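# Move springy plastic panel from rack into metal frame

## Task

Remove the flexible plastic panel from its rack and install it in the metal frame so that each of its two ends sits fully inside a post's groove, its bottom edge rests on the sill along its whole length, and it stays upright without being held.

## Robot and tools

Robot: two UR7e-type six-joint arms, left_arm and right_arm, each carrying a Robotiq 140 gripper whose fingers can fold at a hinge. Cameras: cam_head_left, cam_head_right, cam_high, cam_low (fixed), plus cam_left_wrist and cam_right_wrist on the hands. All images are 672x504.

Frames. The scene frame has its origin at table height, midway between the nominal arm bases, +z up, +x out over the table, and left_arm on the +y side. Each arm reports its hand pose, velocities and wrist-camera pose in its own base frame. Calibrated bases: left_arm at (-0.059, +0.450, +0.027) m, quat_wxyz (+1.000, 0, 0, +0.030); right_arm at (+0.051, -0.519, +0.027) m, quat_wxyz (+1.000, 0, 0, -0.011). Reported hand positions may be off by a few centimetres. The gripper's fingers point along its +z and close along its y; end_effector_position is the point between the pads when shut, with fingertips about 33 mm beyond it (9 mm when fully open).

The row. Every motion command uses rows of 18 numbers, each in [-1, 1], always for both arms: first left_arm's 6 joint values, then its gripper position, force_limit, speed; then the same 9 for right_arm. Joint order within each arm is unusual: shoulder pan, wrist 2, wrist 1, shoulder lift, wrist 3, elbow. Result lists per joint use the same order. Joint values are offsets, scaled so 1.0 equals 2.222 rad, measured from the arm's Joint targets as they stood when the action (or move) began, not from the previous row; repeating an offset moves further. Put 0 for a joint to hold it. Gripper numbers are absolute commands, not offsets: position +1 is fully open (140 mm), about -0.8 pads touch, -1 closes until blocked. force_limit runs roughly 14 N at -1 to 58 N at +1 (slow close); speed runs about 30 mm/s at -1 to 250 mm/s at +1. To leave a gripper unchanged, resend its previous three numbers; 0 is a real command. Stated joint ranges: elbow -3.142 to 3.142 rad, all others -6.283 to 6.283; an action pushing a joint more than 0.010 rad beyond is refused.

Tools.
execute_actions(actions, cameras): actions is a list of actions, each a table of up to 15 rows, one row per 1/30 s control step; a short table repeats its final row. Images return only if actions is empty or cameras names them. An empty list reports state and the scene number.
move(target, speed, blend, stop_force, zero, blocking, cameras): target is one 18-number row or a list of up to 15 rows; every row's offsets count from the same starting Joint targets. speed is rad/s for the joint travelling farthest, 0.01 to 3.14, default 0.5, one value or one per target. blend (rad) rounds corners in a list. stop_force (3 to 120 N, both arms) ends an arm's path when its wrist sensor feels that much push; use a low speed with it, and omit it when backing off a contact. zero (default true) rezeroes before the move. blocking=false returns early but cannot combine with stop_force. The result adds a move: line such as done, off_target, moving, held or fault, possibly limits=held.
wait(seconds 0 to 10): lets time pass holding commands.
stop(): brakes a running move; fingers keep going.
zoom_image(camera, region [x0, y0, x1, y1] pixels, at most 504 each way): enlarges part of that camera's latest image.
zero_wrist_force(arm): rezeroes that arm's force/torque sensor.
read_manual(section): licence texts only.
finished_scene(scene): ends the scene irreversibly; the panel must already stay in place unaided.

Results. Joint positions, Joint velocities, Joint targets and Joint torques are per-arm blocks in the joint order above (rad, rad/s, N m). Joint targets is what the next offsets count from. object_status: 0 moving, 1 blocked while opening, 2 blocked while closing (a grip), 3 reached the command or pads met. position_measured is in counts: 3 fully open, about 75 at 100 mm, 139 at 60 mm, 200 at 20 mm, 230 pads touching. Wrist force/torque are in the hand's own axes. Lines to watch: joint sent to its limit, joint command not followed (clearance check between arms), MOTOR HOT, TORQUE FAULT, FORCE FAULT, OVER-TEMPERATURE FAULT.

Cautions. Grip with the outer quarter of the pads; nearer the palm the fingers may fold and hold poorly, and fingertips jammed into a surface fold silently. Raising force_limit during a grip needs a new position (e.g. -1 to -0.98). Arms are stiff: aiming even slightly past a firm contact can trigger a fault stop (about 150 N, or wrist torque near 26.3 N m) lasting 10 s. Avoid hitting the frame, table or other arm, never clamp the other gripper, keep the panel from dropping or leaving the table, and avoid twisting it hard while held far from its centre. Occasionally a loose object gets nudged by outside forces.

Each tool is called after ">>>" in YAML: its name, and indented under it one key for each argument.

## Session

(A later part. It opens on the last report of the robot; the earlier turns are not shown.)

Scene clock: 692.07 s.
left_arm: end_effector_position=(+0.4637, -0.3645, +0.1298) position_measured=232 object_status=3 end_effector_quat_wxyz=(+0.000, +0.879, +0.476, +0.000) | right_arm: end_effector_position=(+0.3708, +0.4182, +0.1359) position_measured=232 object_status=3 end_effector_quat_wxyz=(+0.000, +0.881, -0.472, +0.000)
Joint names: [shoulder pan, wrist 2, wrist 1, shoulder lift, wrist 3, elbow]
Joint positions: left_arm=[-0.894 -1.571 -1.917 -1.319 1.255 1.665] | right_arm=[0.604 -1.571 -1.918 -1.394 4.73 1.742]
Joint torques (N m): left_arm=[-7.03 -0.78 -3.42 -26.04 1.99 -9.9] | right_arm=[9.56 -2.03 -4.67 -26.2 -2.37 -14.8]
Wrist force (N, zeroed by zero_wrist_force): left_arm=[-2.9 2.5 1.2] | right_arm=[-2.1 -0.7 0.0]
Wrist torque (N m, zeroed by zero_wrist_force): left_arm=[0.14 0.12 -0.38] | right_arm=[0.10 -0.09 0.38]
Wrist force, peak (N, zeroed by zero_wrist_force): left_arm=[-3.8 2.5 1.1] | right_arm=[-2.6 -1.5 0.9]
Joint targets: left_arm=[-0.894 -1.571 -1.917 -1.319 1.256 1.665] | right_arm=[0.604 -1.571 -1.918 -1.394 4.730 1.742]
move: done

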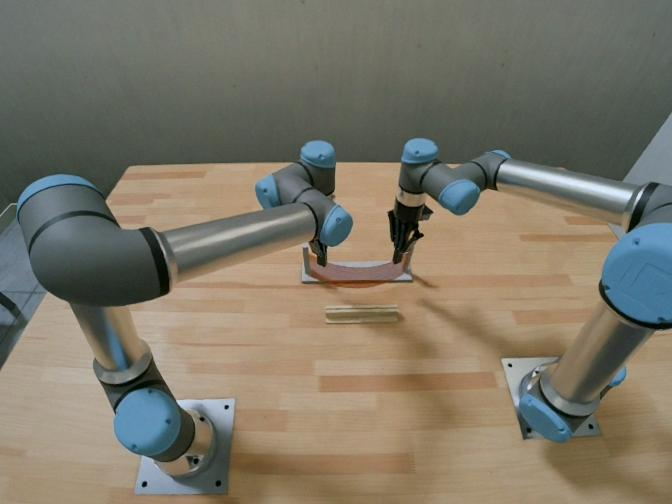

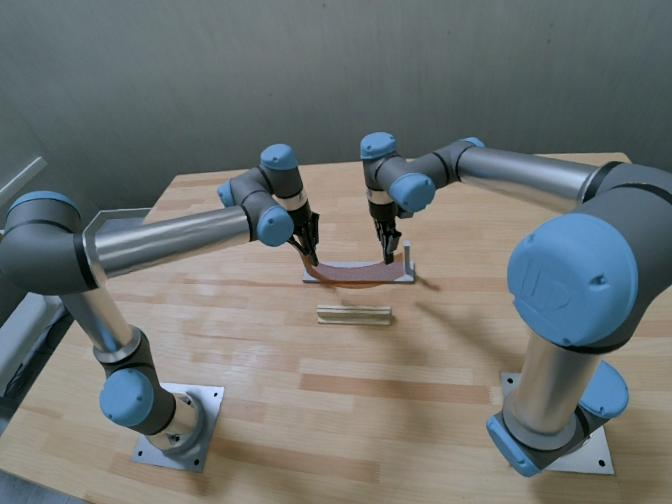

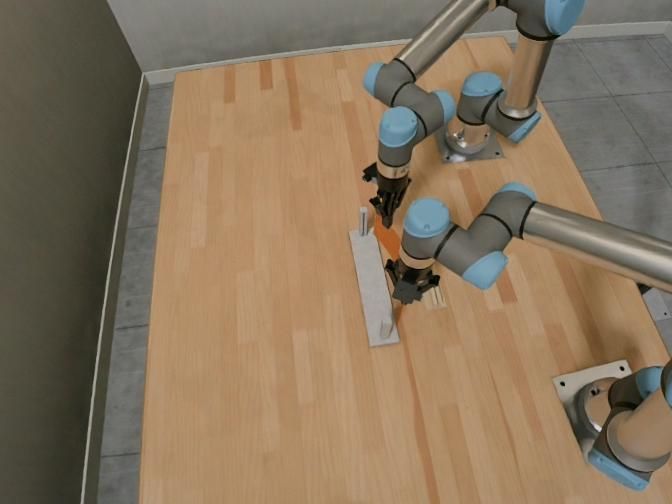

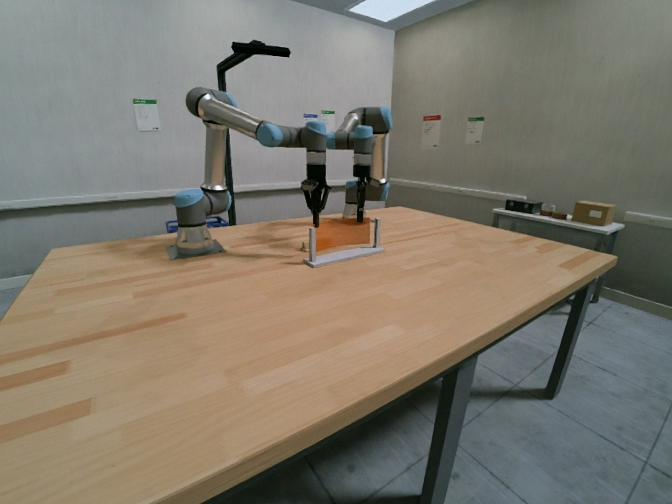

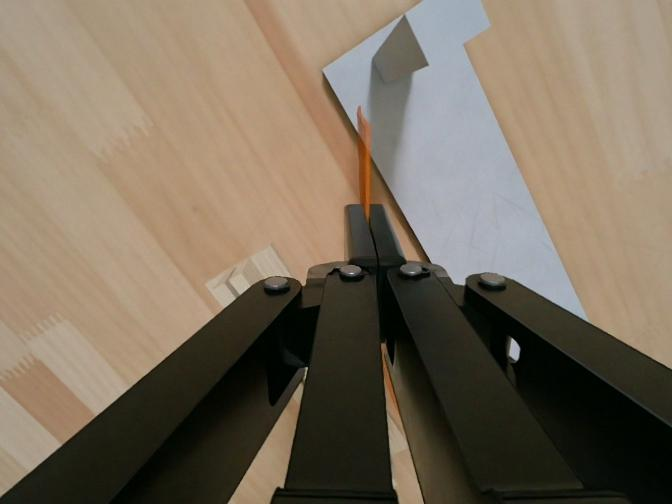

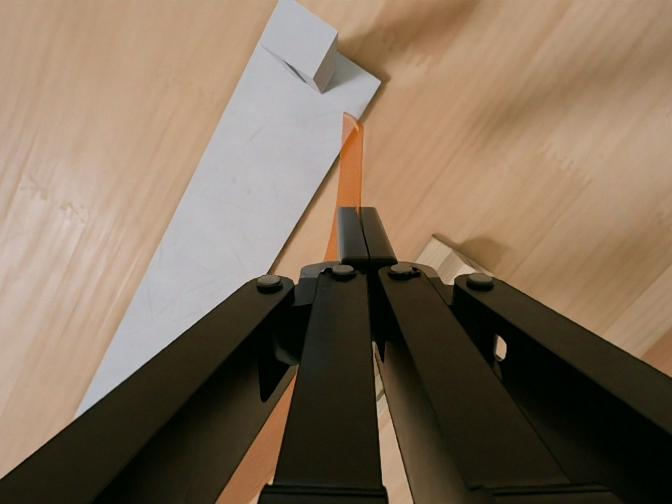

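>>> move:
  target: [0, 0, -0.013392, 0.004518, 0, 0.008875, -0.98, 1, -1, 0, 0, -0.013772, 0.004600, 0, 0.009172, -0.98, 1, -1]
  speed: 0.02
  stop_force: 4
  cameras: ["cam_low", "cam_left_wrist", "cam_right_wrist"]

>>> zoom_image:
  camera: "cam_low"
  region: [280, 190, 400, 275]

Scene clock: 717.90 s.
left_arm: end_effector_position=(+0.4637, -0.3645, +0.1177) position_measured=232 object_status=3 end_effector_quat_wxyz=(+0.000, +0.880, +0.476, +0.000) | right_arm: end_effector_position=(+0.3708, +0.4183, +0.1237) position_measured=232 object_status=3 end_effector_quat_wxyz=(+0.000, +0.881, -0.472, +0.000)
Joint names: [shoulder pan, wrist 2, wrist 1, shoulder lift, wrist 3, elbow]
Joint positions: left_arm=[-0.894 -1.571 -1.947 -1.309 1.256 1.685] | right_arm=[0.604 -1.571 -1.949 -1.384 4.73 1.763]
Joint torques (N m): left_arm=[-7.66 -0.77 -3.36 -25.53 1.74 -11.12] | right_arm=[9.72 1.44 -4.54 -24.67 -2.06 -11.7]
Wrist force (N, zeroed by zero_wrist_force): left_arm=[-2.8 2.8 1.1] | right_arm=[-2.2 -0.8 -0.8]
Wrist torque (N m, zeroed by zero_wrist_force): left_arm=[0.20 0.09 -0.39] | right_arm=[0.09 -0.10 0.38]
Wrist force, peak (N, zeroed by zero_wrist_force): left_arm=[-3.0 2.8 1.8] | right_arm=[-2.4 -0.7 -1.2]
Joint targets: left_arm=[-0.894 -1.571 -1.947 -1.309 1.256 1.685] | right_arm=[0.604 -1.571 -1.949 -1.384 4.730 1.763]
move: done
Images, in order (width x height): cam_low 672x504, cam_left_wrist 672x504, cam_right_wrist 672x504.

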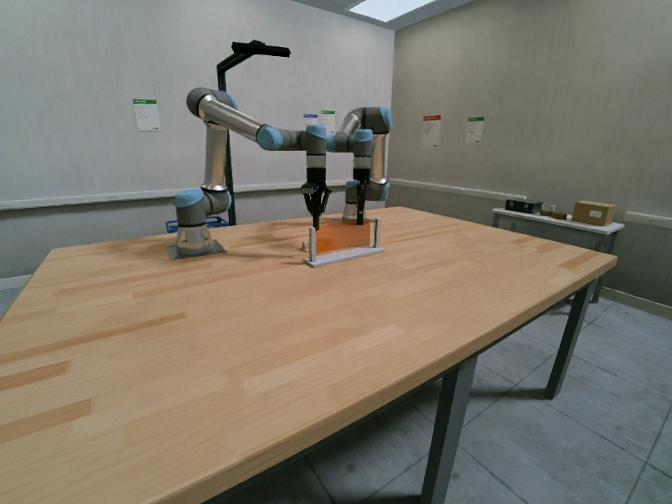

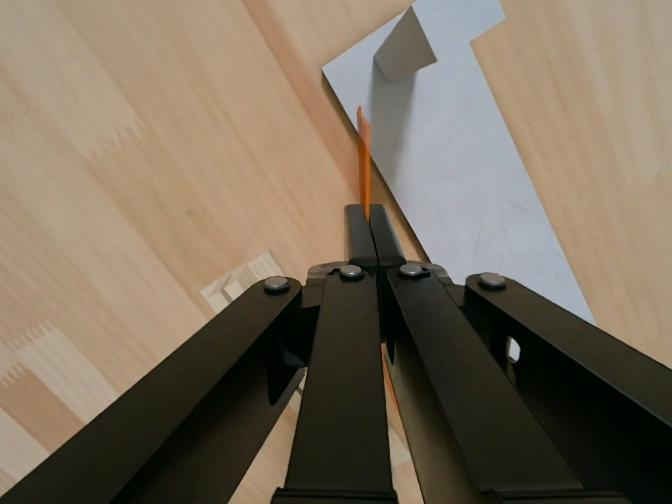

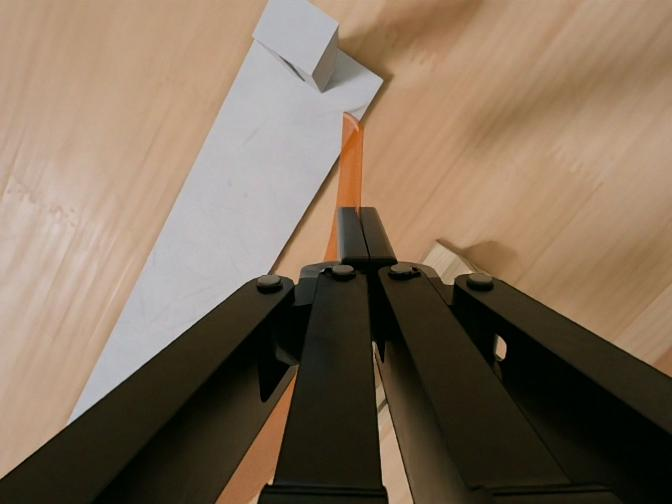

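Scaled by 4.200 from the camera's 672x504 image, which has a finer 960x720 frame.

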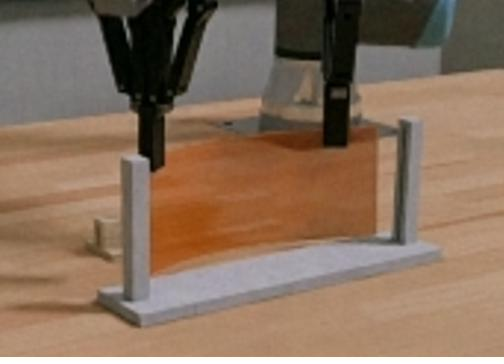

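>>> move:
  target: [0, 0, -0.011154, 0.004044, 0, 0.007111, -0.98, 1, -1, 0, 0, -0.011497, 0.004129, 0, 0.007368, -0.98, 1, -1]
  speed: 0.02
  stop_force: 4
  cameras: ["cam_low", "cam_left_wrist", "cam_right_wrist"]

>>> zoom_image:
  camera: "cam_low"
  region: [280, 190, 400, 275]

Scene clock: 725.73 s.
left_arm: end_effector_position=(+0.4637, -0.3645, +0.1170) position_measured=232 object_status=3 end_effector_quat_wxyz=(+0.000, +0.880, +0.476, +0.000) | right_arm: end_effector_position=(+0.3709, +0.4183, +0.1231) position_measured=232 object_status=3 end_effector_quat_wxyz=(+0.000, +0.881, -0.472, +0.000)
Joint names: [shoulder pan, wrist 2, wrist 1, shoulder lift, wrist 3, elbow]
Joint positions: left_arm=[-0.894 -1.571 -1.949 -1.308 1.256 1.686] | right_arm=[0.604 -1.571 -1.951 -1.383 4.73 1.764]
Joint torques (N m): left_arm=[-5.33 -0.55 -0.48 -47.28 1.76 -33.09] | right_arm=[8.92 1.06 -0.79 -36.37 -2.08 -35.51]
Wrist force (N, zeroed by zero_wrist_force): left_arm=[-3.3 2.5 -2.5] | right_arm=[-2.8 -0.4 -5.0]
Wrist torque (N m, zeroed by zero_wrist_force): left_arm=[0.23 0.11 -0.38] | right_arm=[0.07 -0.06 0.38]
Wrist force, peak (N, zeroed by zero_wrist_force): left_arm=[-4.2 2.3 -4.5] | right_arm=[-3.2 -0.4 -6.7]
Joint targets: left_arm=[-0.894 -1.571 -1.949 -1.308 1.256 1.686] | right_arm=[0.604 -1.571 -1.951 -1.383 4.730 1.764]
move: contact (left_arm, right_arm); left_arm: the wrist 1 is farthest, 0.023 rad from its target; right_arm: the wrist 1 is farthest, 0.024 rad from its target
Images, in order (width x height): cam_low 672x504, cam_left_wrist 672x504, cam_right_wrist 672x504.

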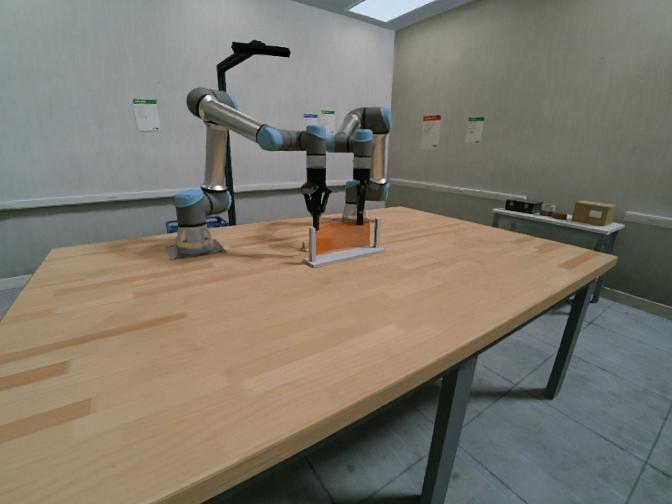

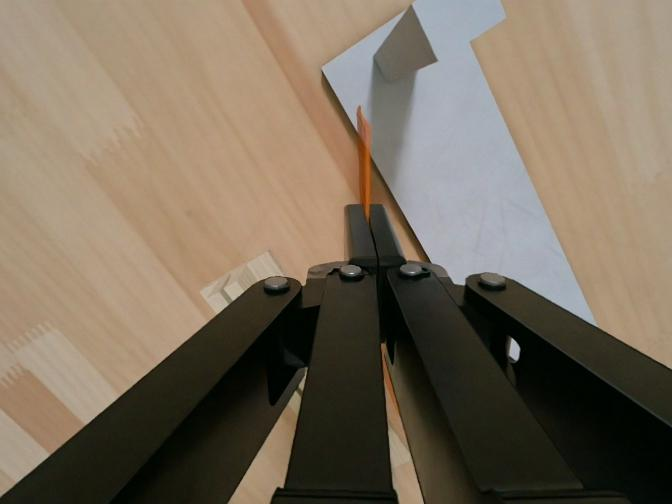

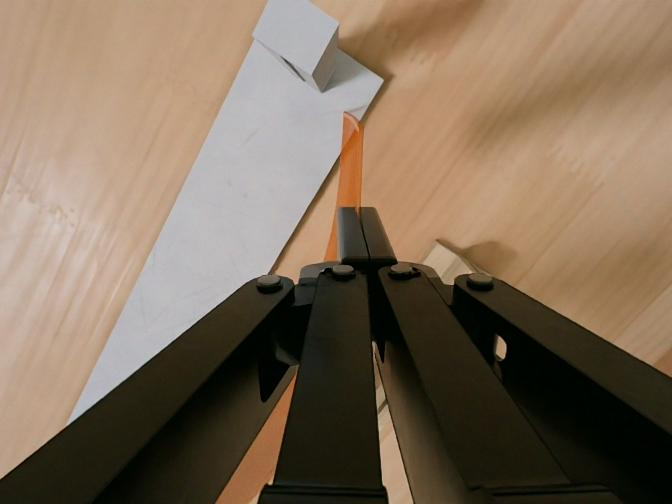

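Scaled by 4.200 from the camera's 672x504 image, which has a finer 960x720 frame.

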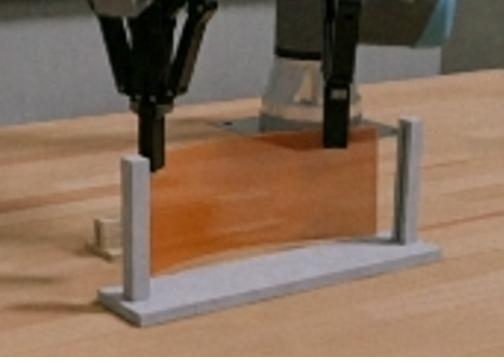

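>>> move:
  target: [0, 0, 0.003124, -0.001097, 0, -0.002027, -0.98, 1, -1, 0, 0, 0.003216, -0.001119, 0, -0.002097, -0.98, 1, -1]
  speed: 0.05
  cameras: []

>>> move:
  target: [0.018447, 0, 0.009023, 0.026481, 0.018447, -0.035412, -0.98, 1, -1, -0.012858, 0, 0.005090, 0.021520, -0.012858, -0.026969, -0.98, 1, -1]
  speed: 0.05
  stop_force: 5
  cameras: ["all"]

>>> zoom_image:
  camera: "cam_left_wrist"
  region: [280, 20, 460, 220]

>>> zoom_image:
  camera: "cam_right_wrist"
  region: [250, 20, 430, 220]

>>> zoom_image:
  camera: "cam_high"
  region: [320, 170, 470, 360]

>>> zoom_image:
  camera: "cam_low"
  region: [280, 190, 400, 275]

Scene clock: 760.93 s.
left_arm: end_effector_position=(+0.4637, -0.3645, +0.1196) position_measured=232 object_status=3 end_effector_quat_wxyz=(+0.000, +0.880, +0.476, +0.000) | right_arm: end_effector_position=(+0.3709, +0.4183, +0.1257) position_measured=232 object_status=3 end_effector_quat_wxyz=(+0.000, +0.881, -0.472, +0.000)
Joint names: [shoulder pan, wrist 2, wrist 1, shoulder lift, wrist 3, elbow]
Joint positions: left_arm=[-0.894 -1.571 -1.942 -1.31 1.256 1.682] | right_arm=[0.604 -1.571 -1.944 -1.385 4.73 1.759]
Joint torques (N m): left_arm=[0.14 0.6 -0.69 -48.93 1.67 -33.87] | right_arm=[9.22 1.09 -1.18 -38.71 -2.02 -37.2]
Wrist force (N, zeroed by zero_wrist_force): left_arm=[-2.7 2.3 1.2] | right_arm=[-1.8 -0.6 0.4]
Wrist torque (N m, zeroed by zero_wrist_force): left_arm=[0.12 0.10 -0.38] | right_arm=[0.12 -0.13 0.38]
Wrist force, peak (N, zeroed by zero_wrist_force): left_arm=[-3.5 2.5 -2.9] | right_arm=[-3.1 -0.4 -5.4]
Joint targets: left_arm=[-0.894 -1.571 -1.942 -1.310 1.256 1.681] | right_arm=[0.604 -1.571 -1.943 -1.386 4.730 1.759]
move: done
No camera images: "cameras" was empty.

Scene clock: 763.57 s.
left_arm: end_effector_position=(+0.4958, -0.3652, +0.1199) position_measured=232 object_status=3 end_effector_quat_wxyz=(+0.000, +0.880, +0.476, +0.000) | right_arm: end_effector_position=(+0.4010, +0.4194, +0.1262) position_measured=232 object_status=3 end_effector_quat_wxyz=(+0.000, +0.881, -0.472, +0.000)
Joint names: [shoulder pan, wrist 2, wrist 1, shoulder lift, wrist 3, elbow]
Joint positions: left_arm=[-0.853 -1.571 -1.922 -1.252 1.297 1.603] | right_arm=[0.576 -1.571 -1.932 -1.338 4.701 1.699]
Joint torques (N m): left_arm=[11.83 1.51 -0.63 -28.33 1.69 -34.14] | right_arm=[-10.91 0.97 -1.02 -27.89 -2.24 -36.95]
Wrist force (N, zeroed by zero_wrist_force): left_arm=[-4.1 2.8 0.2] | right_arm=[-2.6 -1.4 0.1]
Wrist torque (N m, zeroed by zero_wrist_force): left_arm=[0.18 -0.02 -0.39] | right_arm=[0.05 -0.20 0.42]
Wrist force, peak (N, zeroed by zero_wrist_force): left_arm=[-4.2 2.8 0.4] | right_arm=[-3.0 -1.3 -0.2]
Joint targets: left_arm=[-0.853 -1.571 -1.922 -1.252 1.297 1.603] | right_arm=[0.576 -1.571 -1.932 -1.338 4.701 1.699]
move: done

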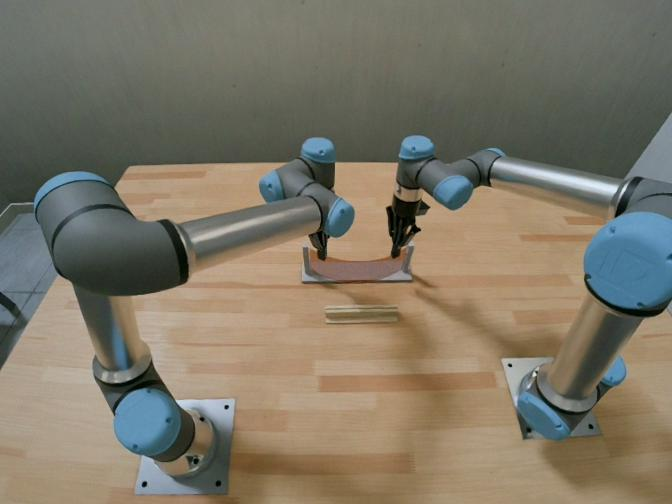

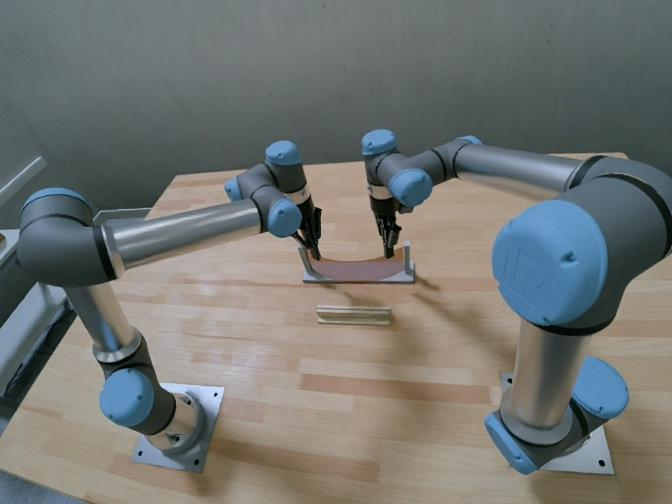

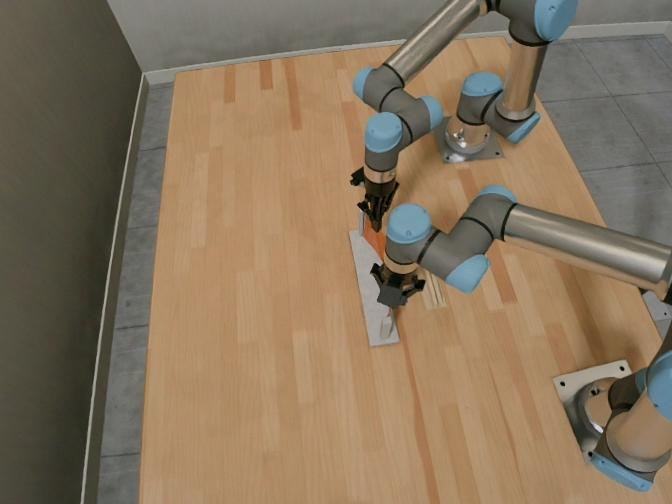

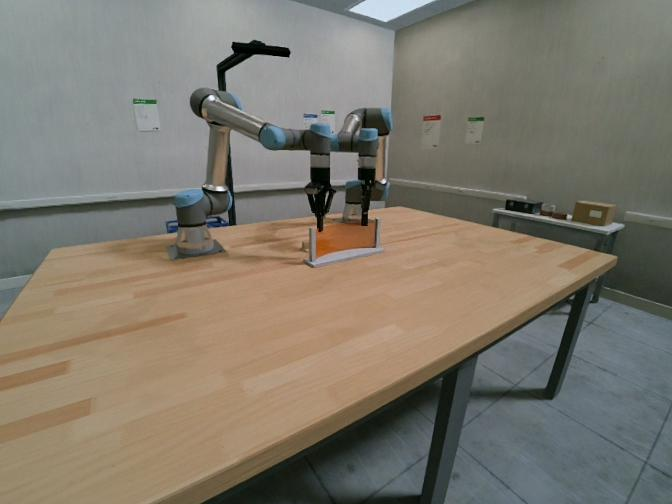

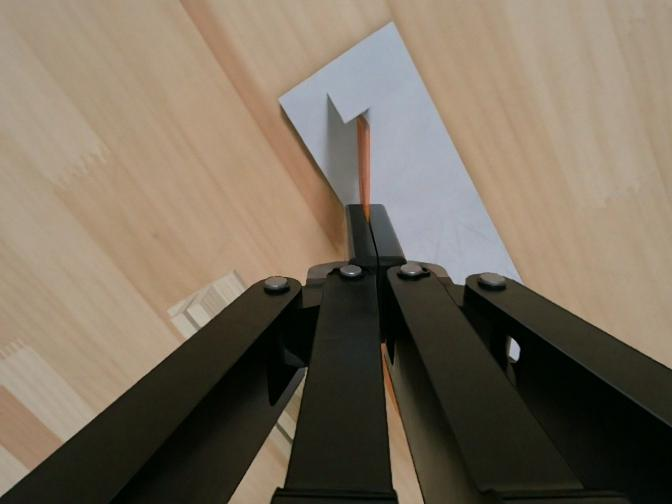

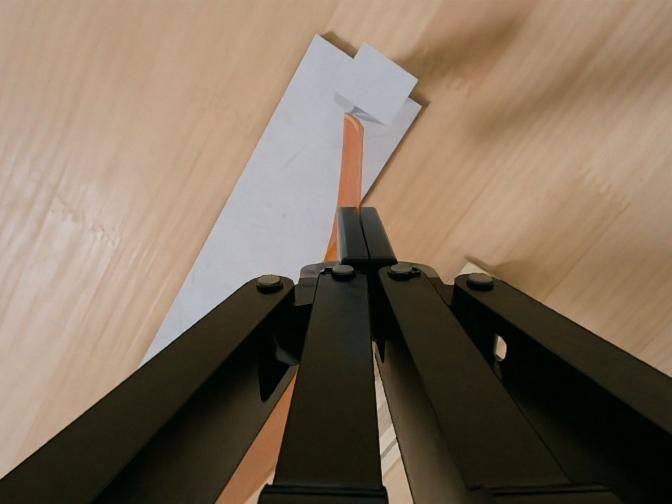

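Scaled by 2.520 from the camera's 672x504 image, which has a finer 960x720 frame.

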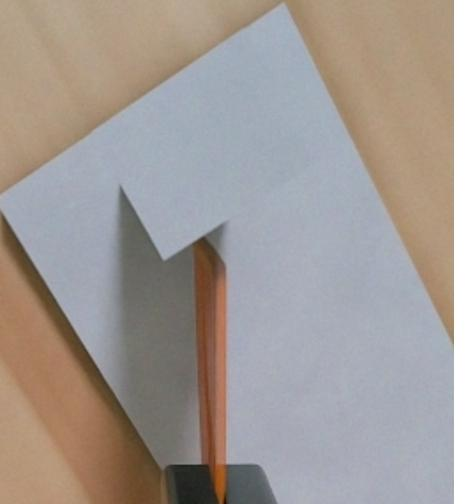

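Scaled by 2.520 from the camera's 672x504 image, which has a finer 960x720 frame.

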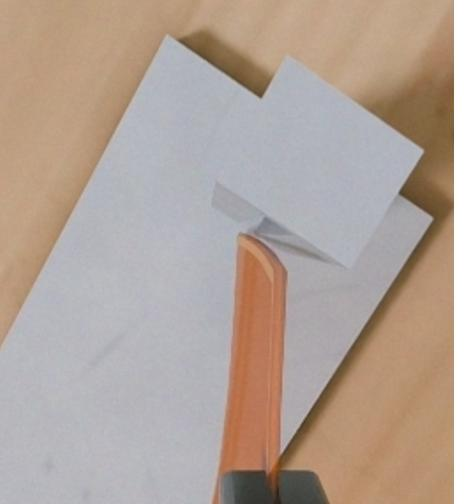

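Scaled by 2.653 from the camera's 672x504 image, which has a finer 960x720 frame.

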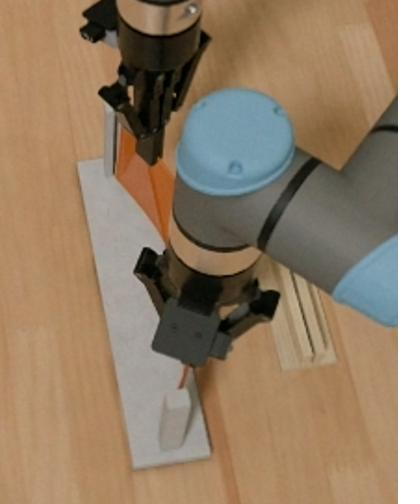

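Scaled by 4.200 from the camera's 672x504 image, which has a finer 960x720 frame.

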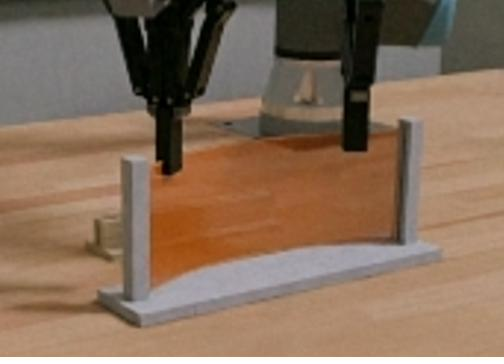

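>>> move:
  target: [0.004450, 0, 0.001465, 0.003994, -0.054055, -0.005459, -0.98, 1, -1, -0.003268, 0, 0.000874, 0.003214, 0.055238, -0.004088, -0.98, 1, -1]
  speed: 0.06
  stop_force: 8
  cameras: ["all"]

>>> zoom_image:
  camera: "cam_left_wrist"
  region: [280, 20, 460, 220]

>>> zoom_image:
  camera: "cam_right_wrist"
  region: [250, 20, 430, 220]

>>> zoom_image:
  camera: "cam_high"
  region: [320, 170, 470, 360]

>>> zoom_image:
  camera: "cam_low"
  region: [280, 190, 400, 275]

Scene clock: 792.10 s.
left_arm: end_effector_position=(+0.5020, -0.3633, +0.1199) position_measured=232 object_status=3 end_effector_quat_wxyz=(+0.000, +0.847, +0.532, +0.000) | right_arm: end_effector_position=(+0.4067, +0.4182, +0.1262) position_measured=232 object_status=3 end_effector_quat_wxyz=(+0.000, +0.849, -0.528, +0.000)
Joint names: [shoulder pan, wrist 2, wrist 1, shoulder lift, wrist 3, elbow]
Joint positions: left_arm=[-0.843 -1.571 -1.918 -1.243 1.177 1.591] | right_arm=[0.569 -1.571 -1.93 -1.331 4.824 1.69]
Joint torques (N m): left_arm=[12.49 1.58 0.22 -27.12 -1.56 -32.36] | right_arm=[-10.85 0.4 -0.36 -26.6 1.68 -36.46]
Wrist force (N, zeroed by zero_wrist_force): left_arm=[-5.3 4.6 -1.4] | right_arm=[-3.6 -2.4 -1.8]
Wrist torque (N m, zeroed by zero_wrist_force): left_arm=[0.10 -0.13 -0.01] | right_arm=[0.10 -0.36 0.06]
Wrist force, peak (N, zeroed by zero_wrist_force): left_arm=[-5.3 4.6 -1.4] | right_arm=[-3.8 -2.4 -1.6]
Joint targets: left_arm=[-0.843 -1.571 -1.918 -1.243 1.177 1.591] | right_arm=[0.569 -1.571 -1.930 -1.331 4.824 1.690]
move: done

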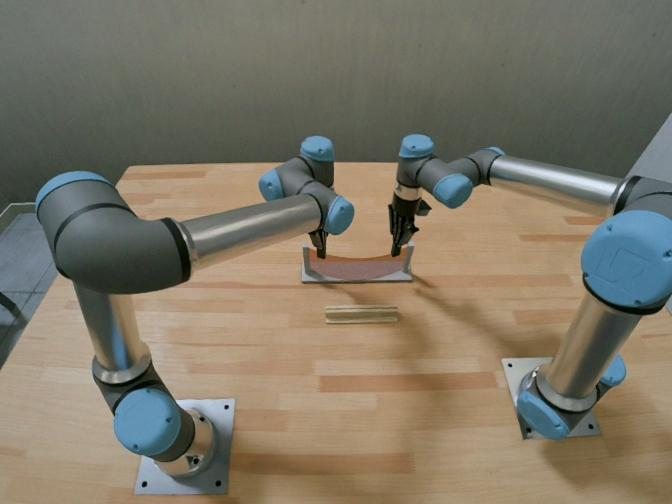

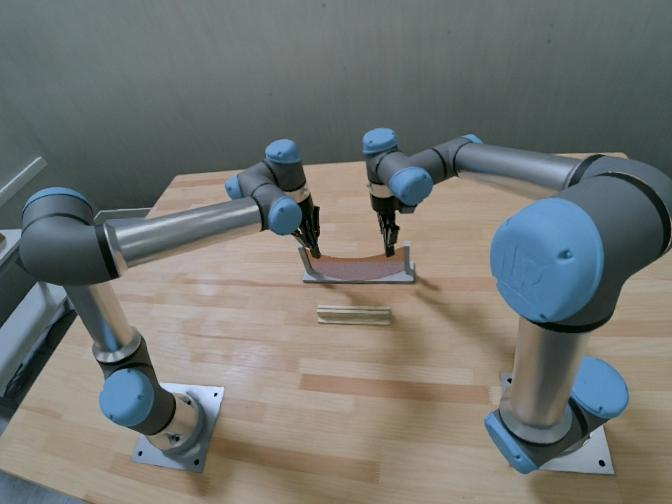

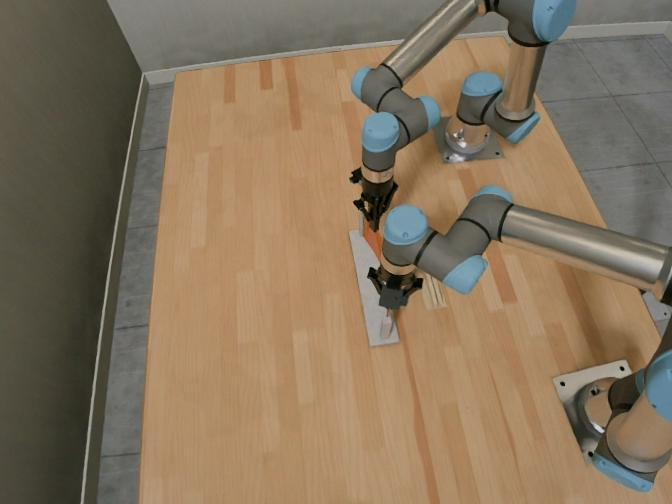

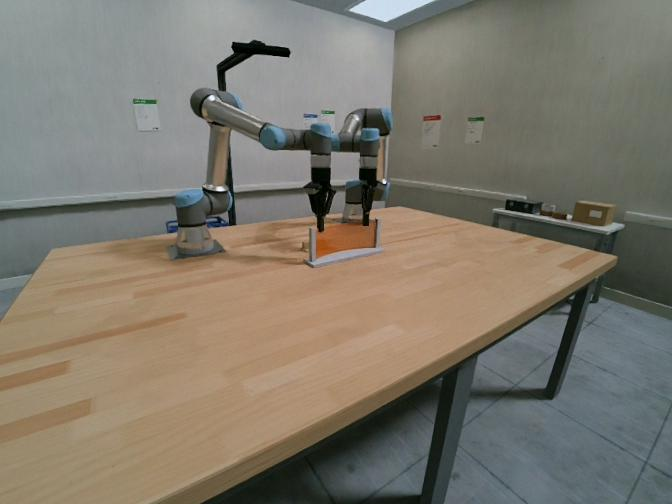

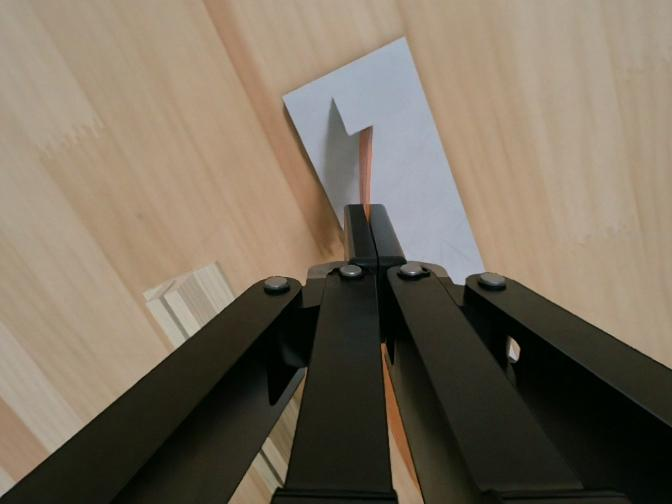

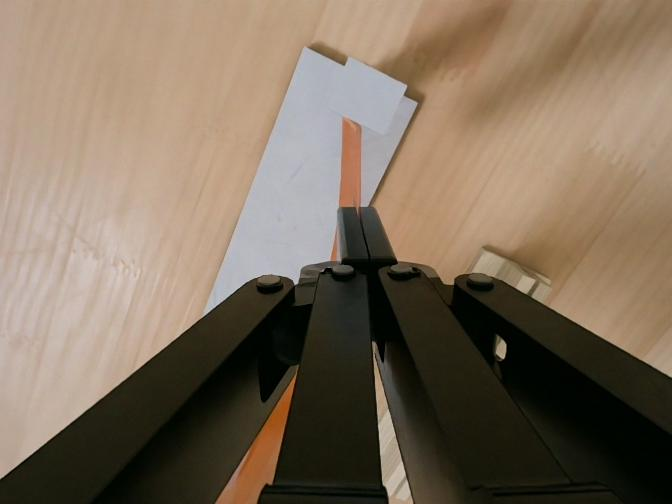

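Scaled by 2.520 from the camera's 672x504 image, which has a finer 960x720 frame.

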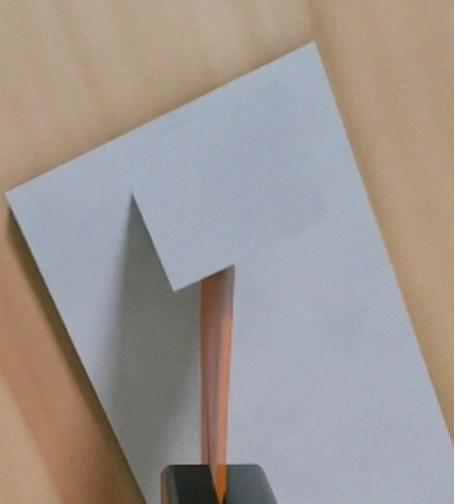

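Scaled by 2.520 from the camera's 672x504 image, which has a finer 960x720 frame.

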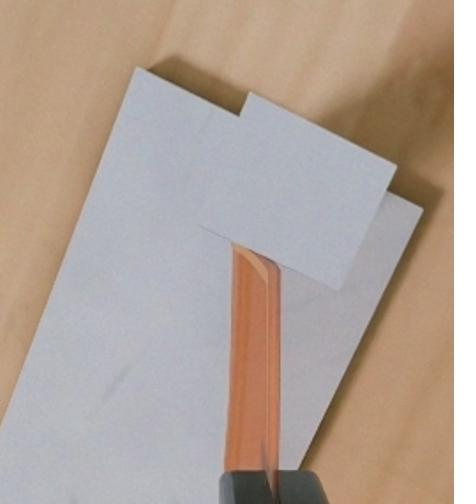

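Scaled by 2.653 from the camera's 672x504 image, which has a finer 960x720 frame.

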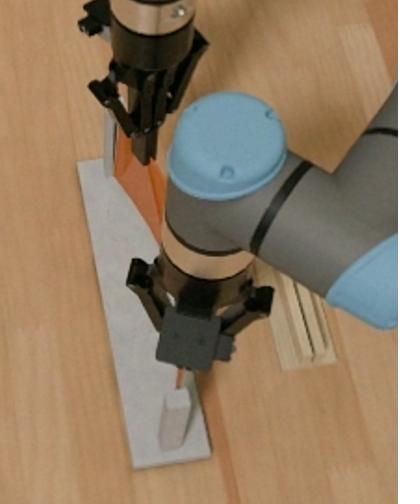

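Scaled by 4.200 from the camera's 672x504 image, which has a finer 960x720 frame.

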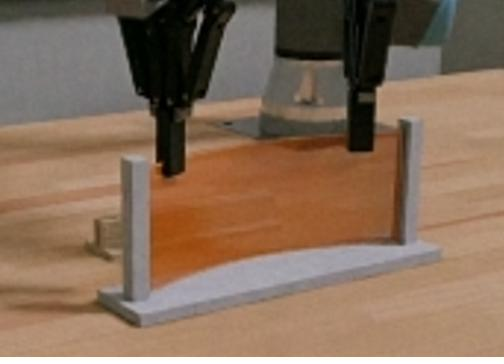

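>>> move:
  target: [0.001623, 0, 0.000939, 0.002527, 0.001623, -0.003466, -0.98, 1, -1, -0.001684, 0, 0.000476, 0.001729, -0.001684, -0.002205, -0.98, 1, -1]
  speed: 0.01
  stop_force: 6
  cameras: ["cam_left_wrist", "cam_right_wrist", "cam_low", "cam_high"]

>>> zoom_image:
  camera: "cam_left_wrist"
  region: [310, 70, 410, 220]

>>> zoom_image:
  camera: "cam_right_wrist"
  region: [300, 70, 400, 220]

>>> zoom_image:
  camera: "cam_low"
  region: [300, 205, 390, 270]

Scene clock: 810.27 s.
left_arm: end_effector_position=(+0.5050, -0.3634, +0.1199) position_measured=232 object_status=3 end_effector_quat_wxyz=(+0.000, +0.847, +0.532, +0.000) | right_arm: end_effector_position=(+0.4097, +0.4176, +0.1262) position_measured=232 object_status=3 end_effector_quat_wxyz=(+0.000, +0.849, -0.528, +0.000)
Joint names: [shoulder pan, wrist 2, wrist 1, shoulder lift, wrist 3, elbow]
Joint positions: left_arm=[-0.84 -1.571 -1.916 -1.237 1.18 1.583] | right_arm=[0.565 -1.571 -1.929 -1.327 4.82 1.685]
Joint torques (N m): left_arm=[13.51 1.44 -0.4 -28.63 1.63 -33.17] | right_arm=[-11.15 -1.87 -0.84 -27.63 -2.07 -36.96]
Wrist force (N, zeroed by zero_wrist_force): left_arm=[-5.3 2.3 -0.6] | right_arm=[-4.1 -1.2 -0.8]
Wrist torque (N m, zeroed by zero_wrist_force): left_arm=[0.21 -0.25 -0.30] | right_arm=[-0.02 -0.43 0.35]
Wrist force, peak (N, zeroed by zero_wrist_force): left_arm=[-5.2 4.8 -1.4] | right_arm=[-3.6 -2.5 -1.8]
Joint targets: left_arm=[-0.840 -1.571 -1.916 -1.237 1.180 1.583] | right_arm=[0.565 -1.571 -1.929 -1.327 4.820 1.685]
move: done
Images, in order (width x height): cam_high 672x504, cam_low 672x504, cam_left_wrist 672x504, cam_right_wrist 672x504.

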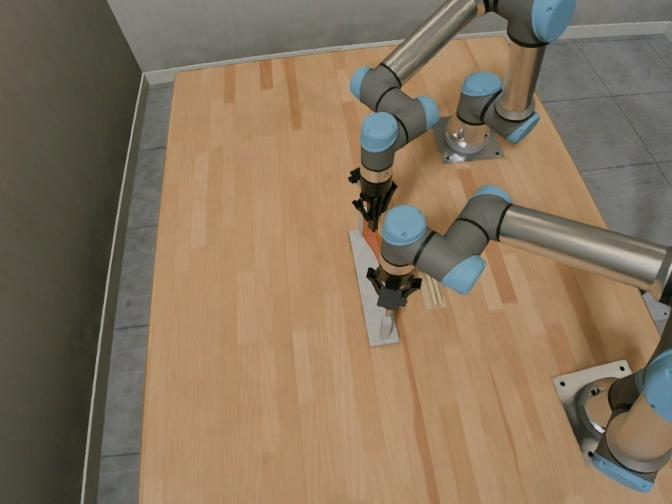

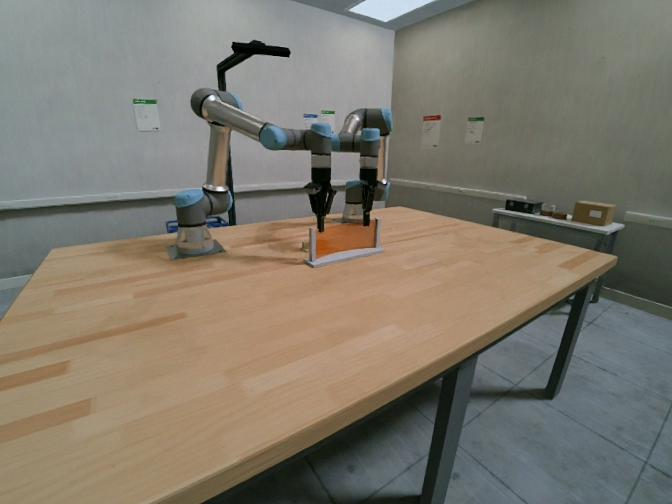

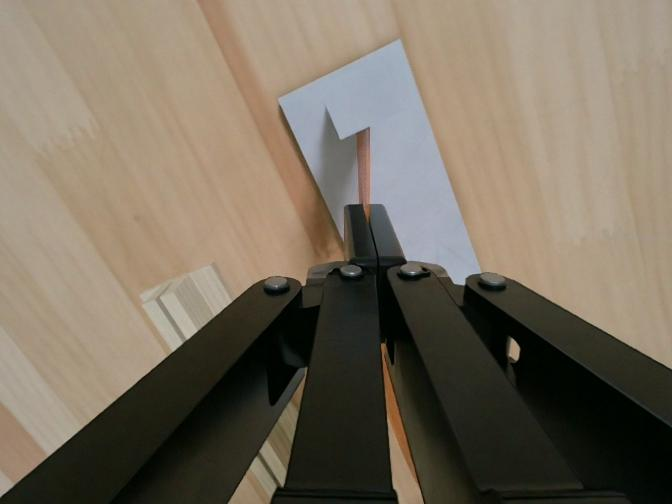

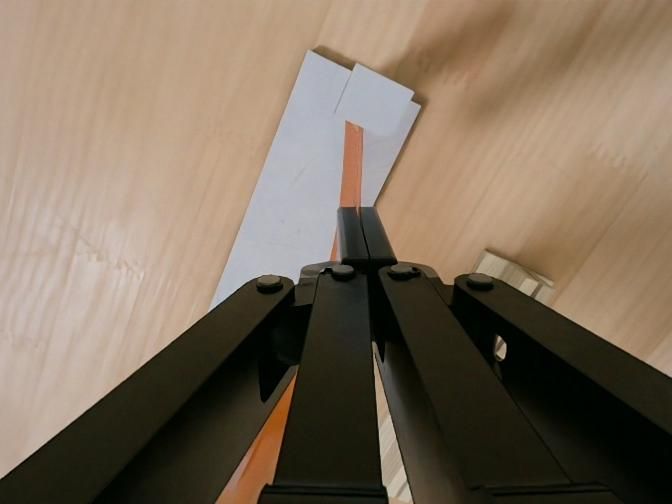

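Scaled by 3.360 from the camera's 672x504 image, which has a finer 960x720 frame.

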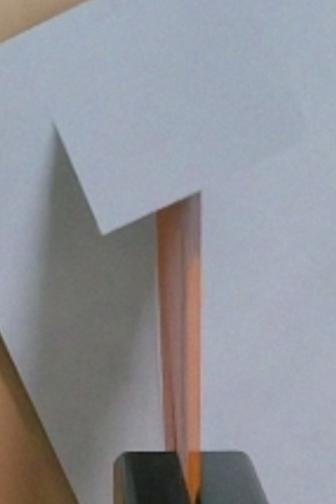

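Scaled by 3.360 from the camera's 672x504 image, which has a finer 960x720 frame.

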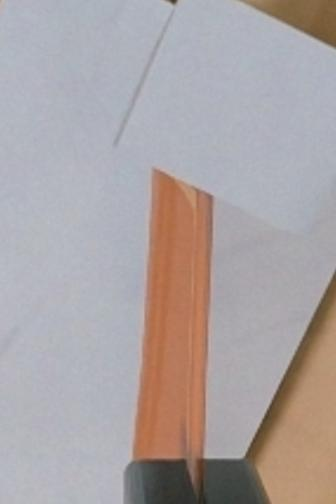

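Scaled by 5.600 from the camera's 672x504 image, which has a finer 960x720 frame.

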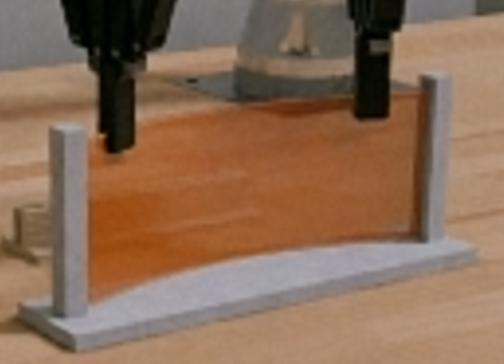

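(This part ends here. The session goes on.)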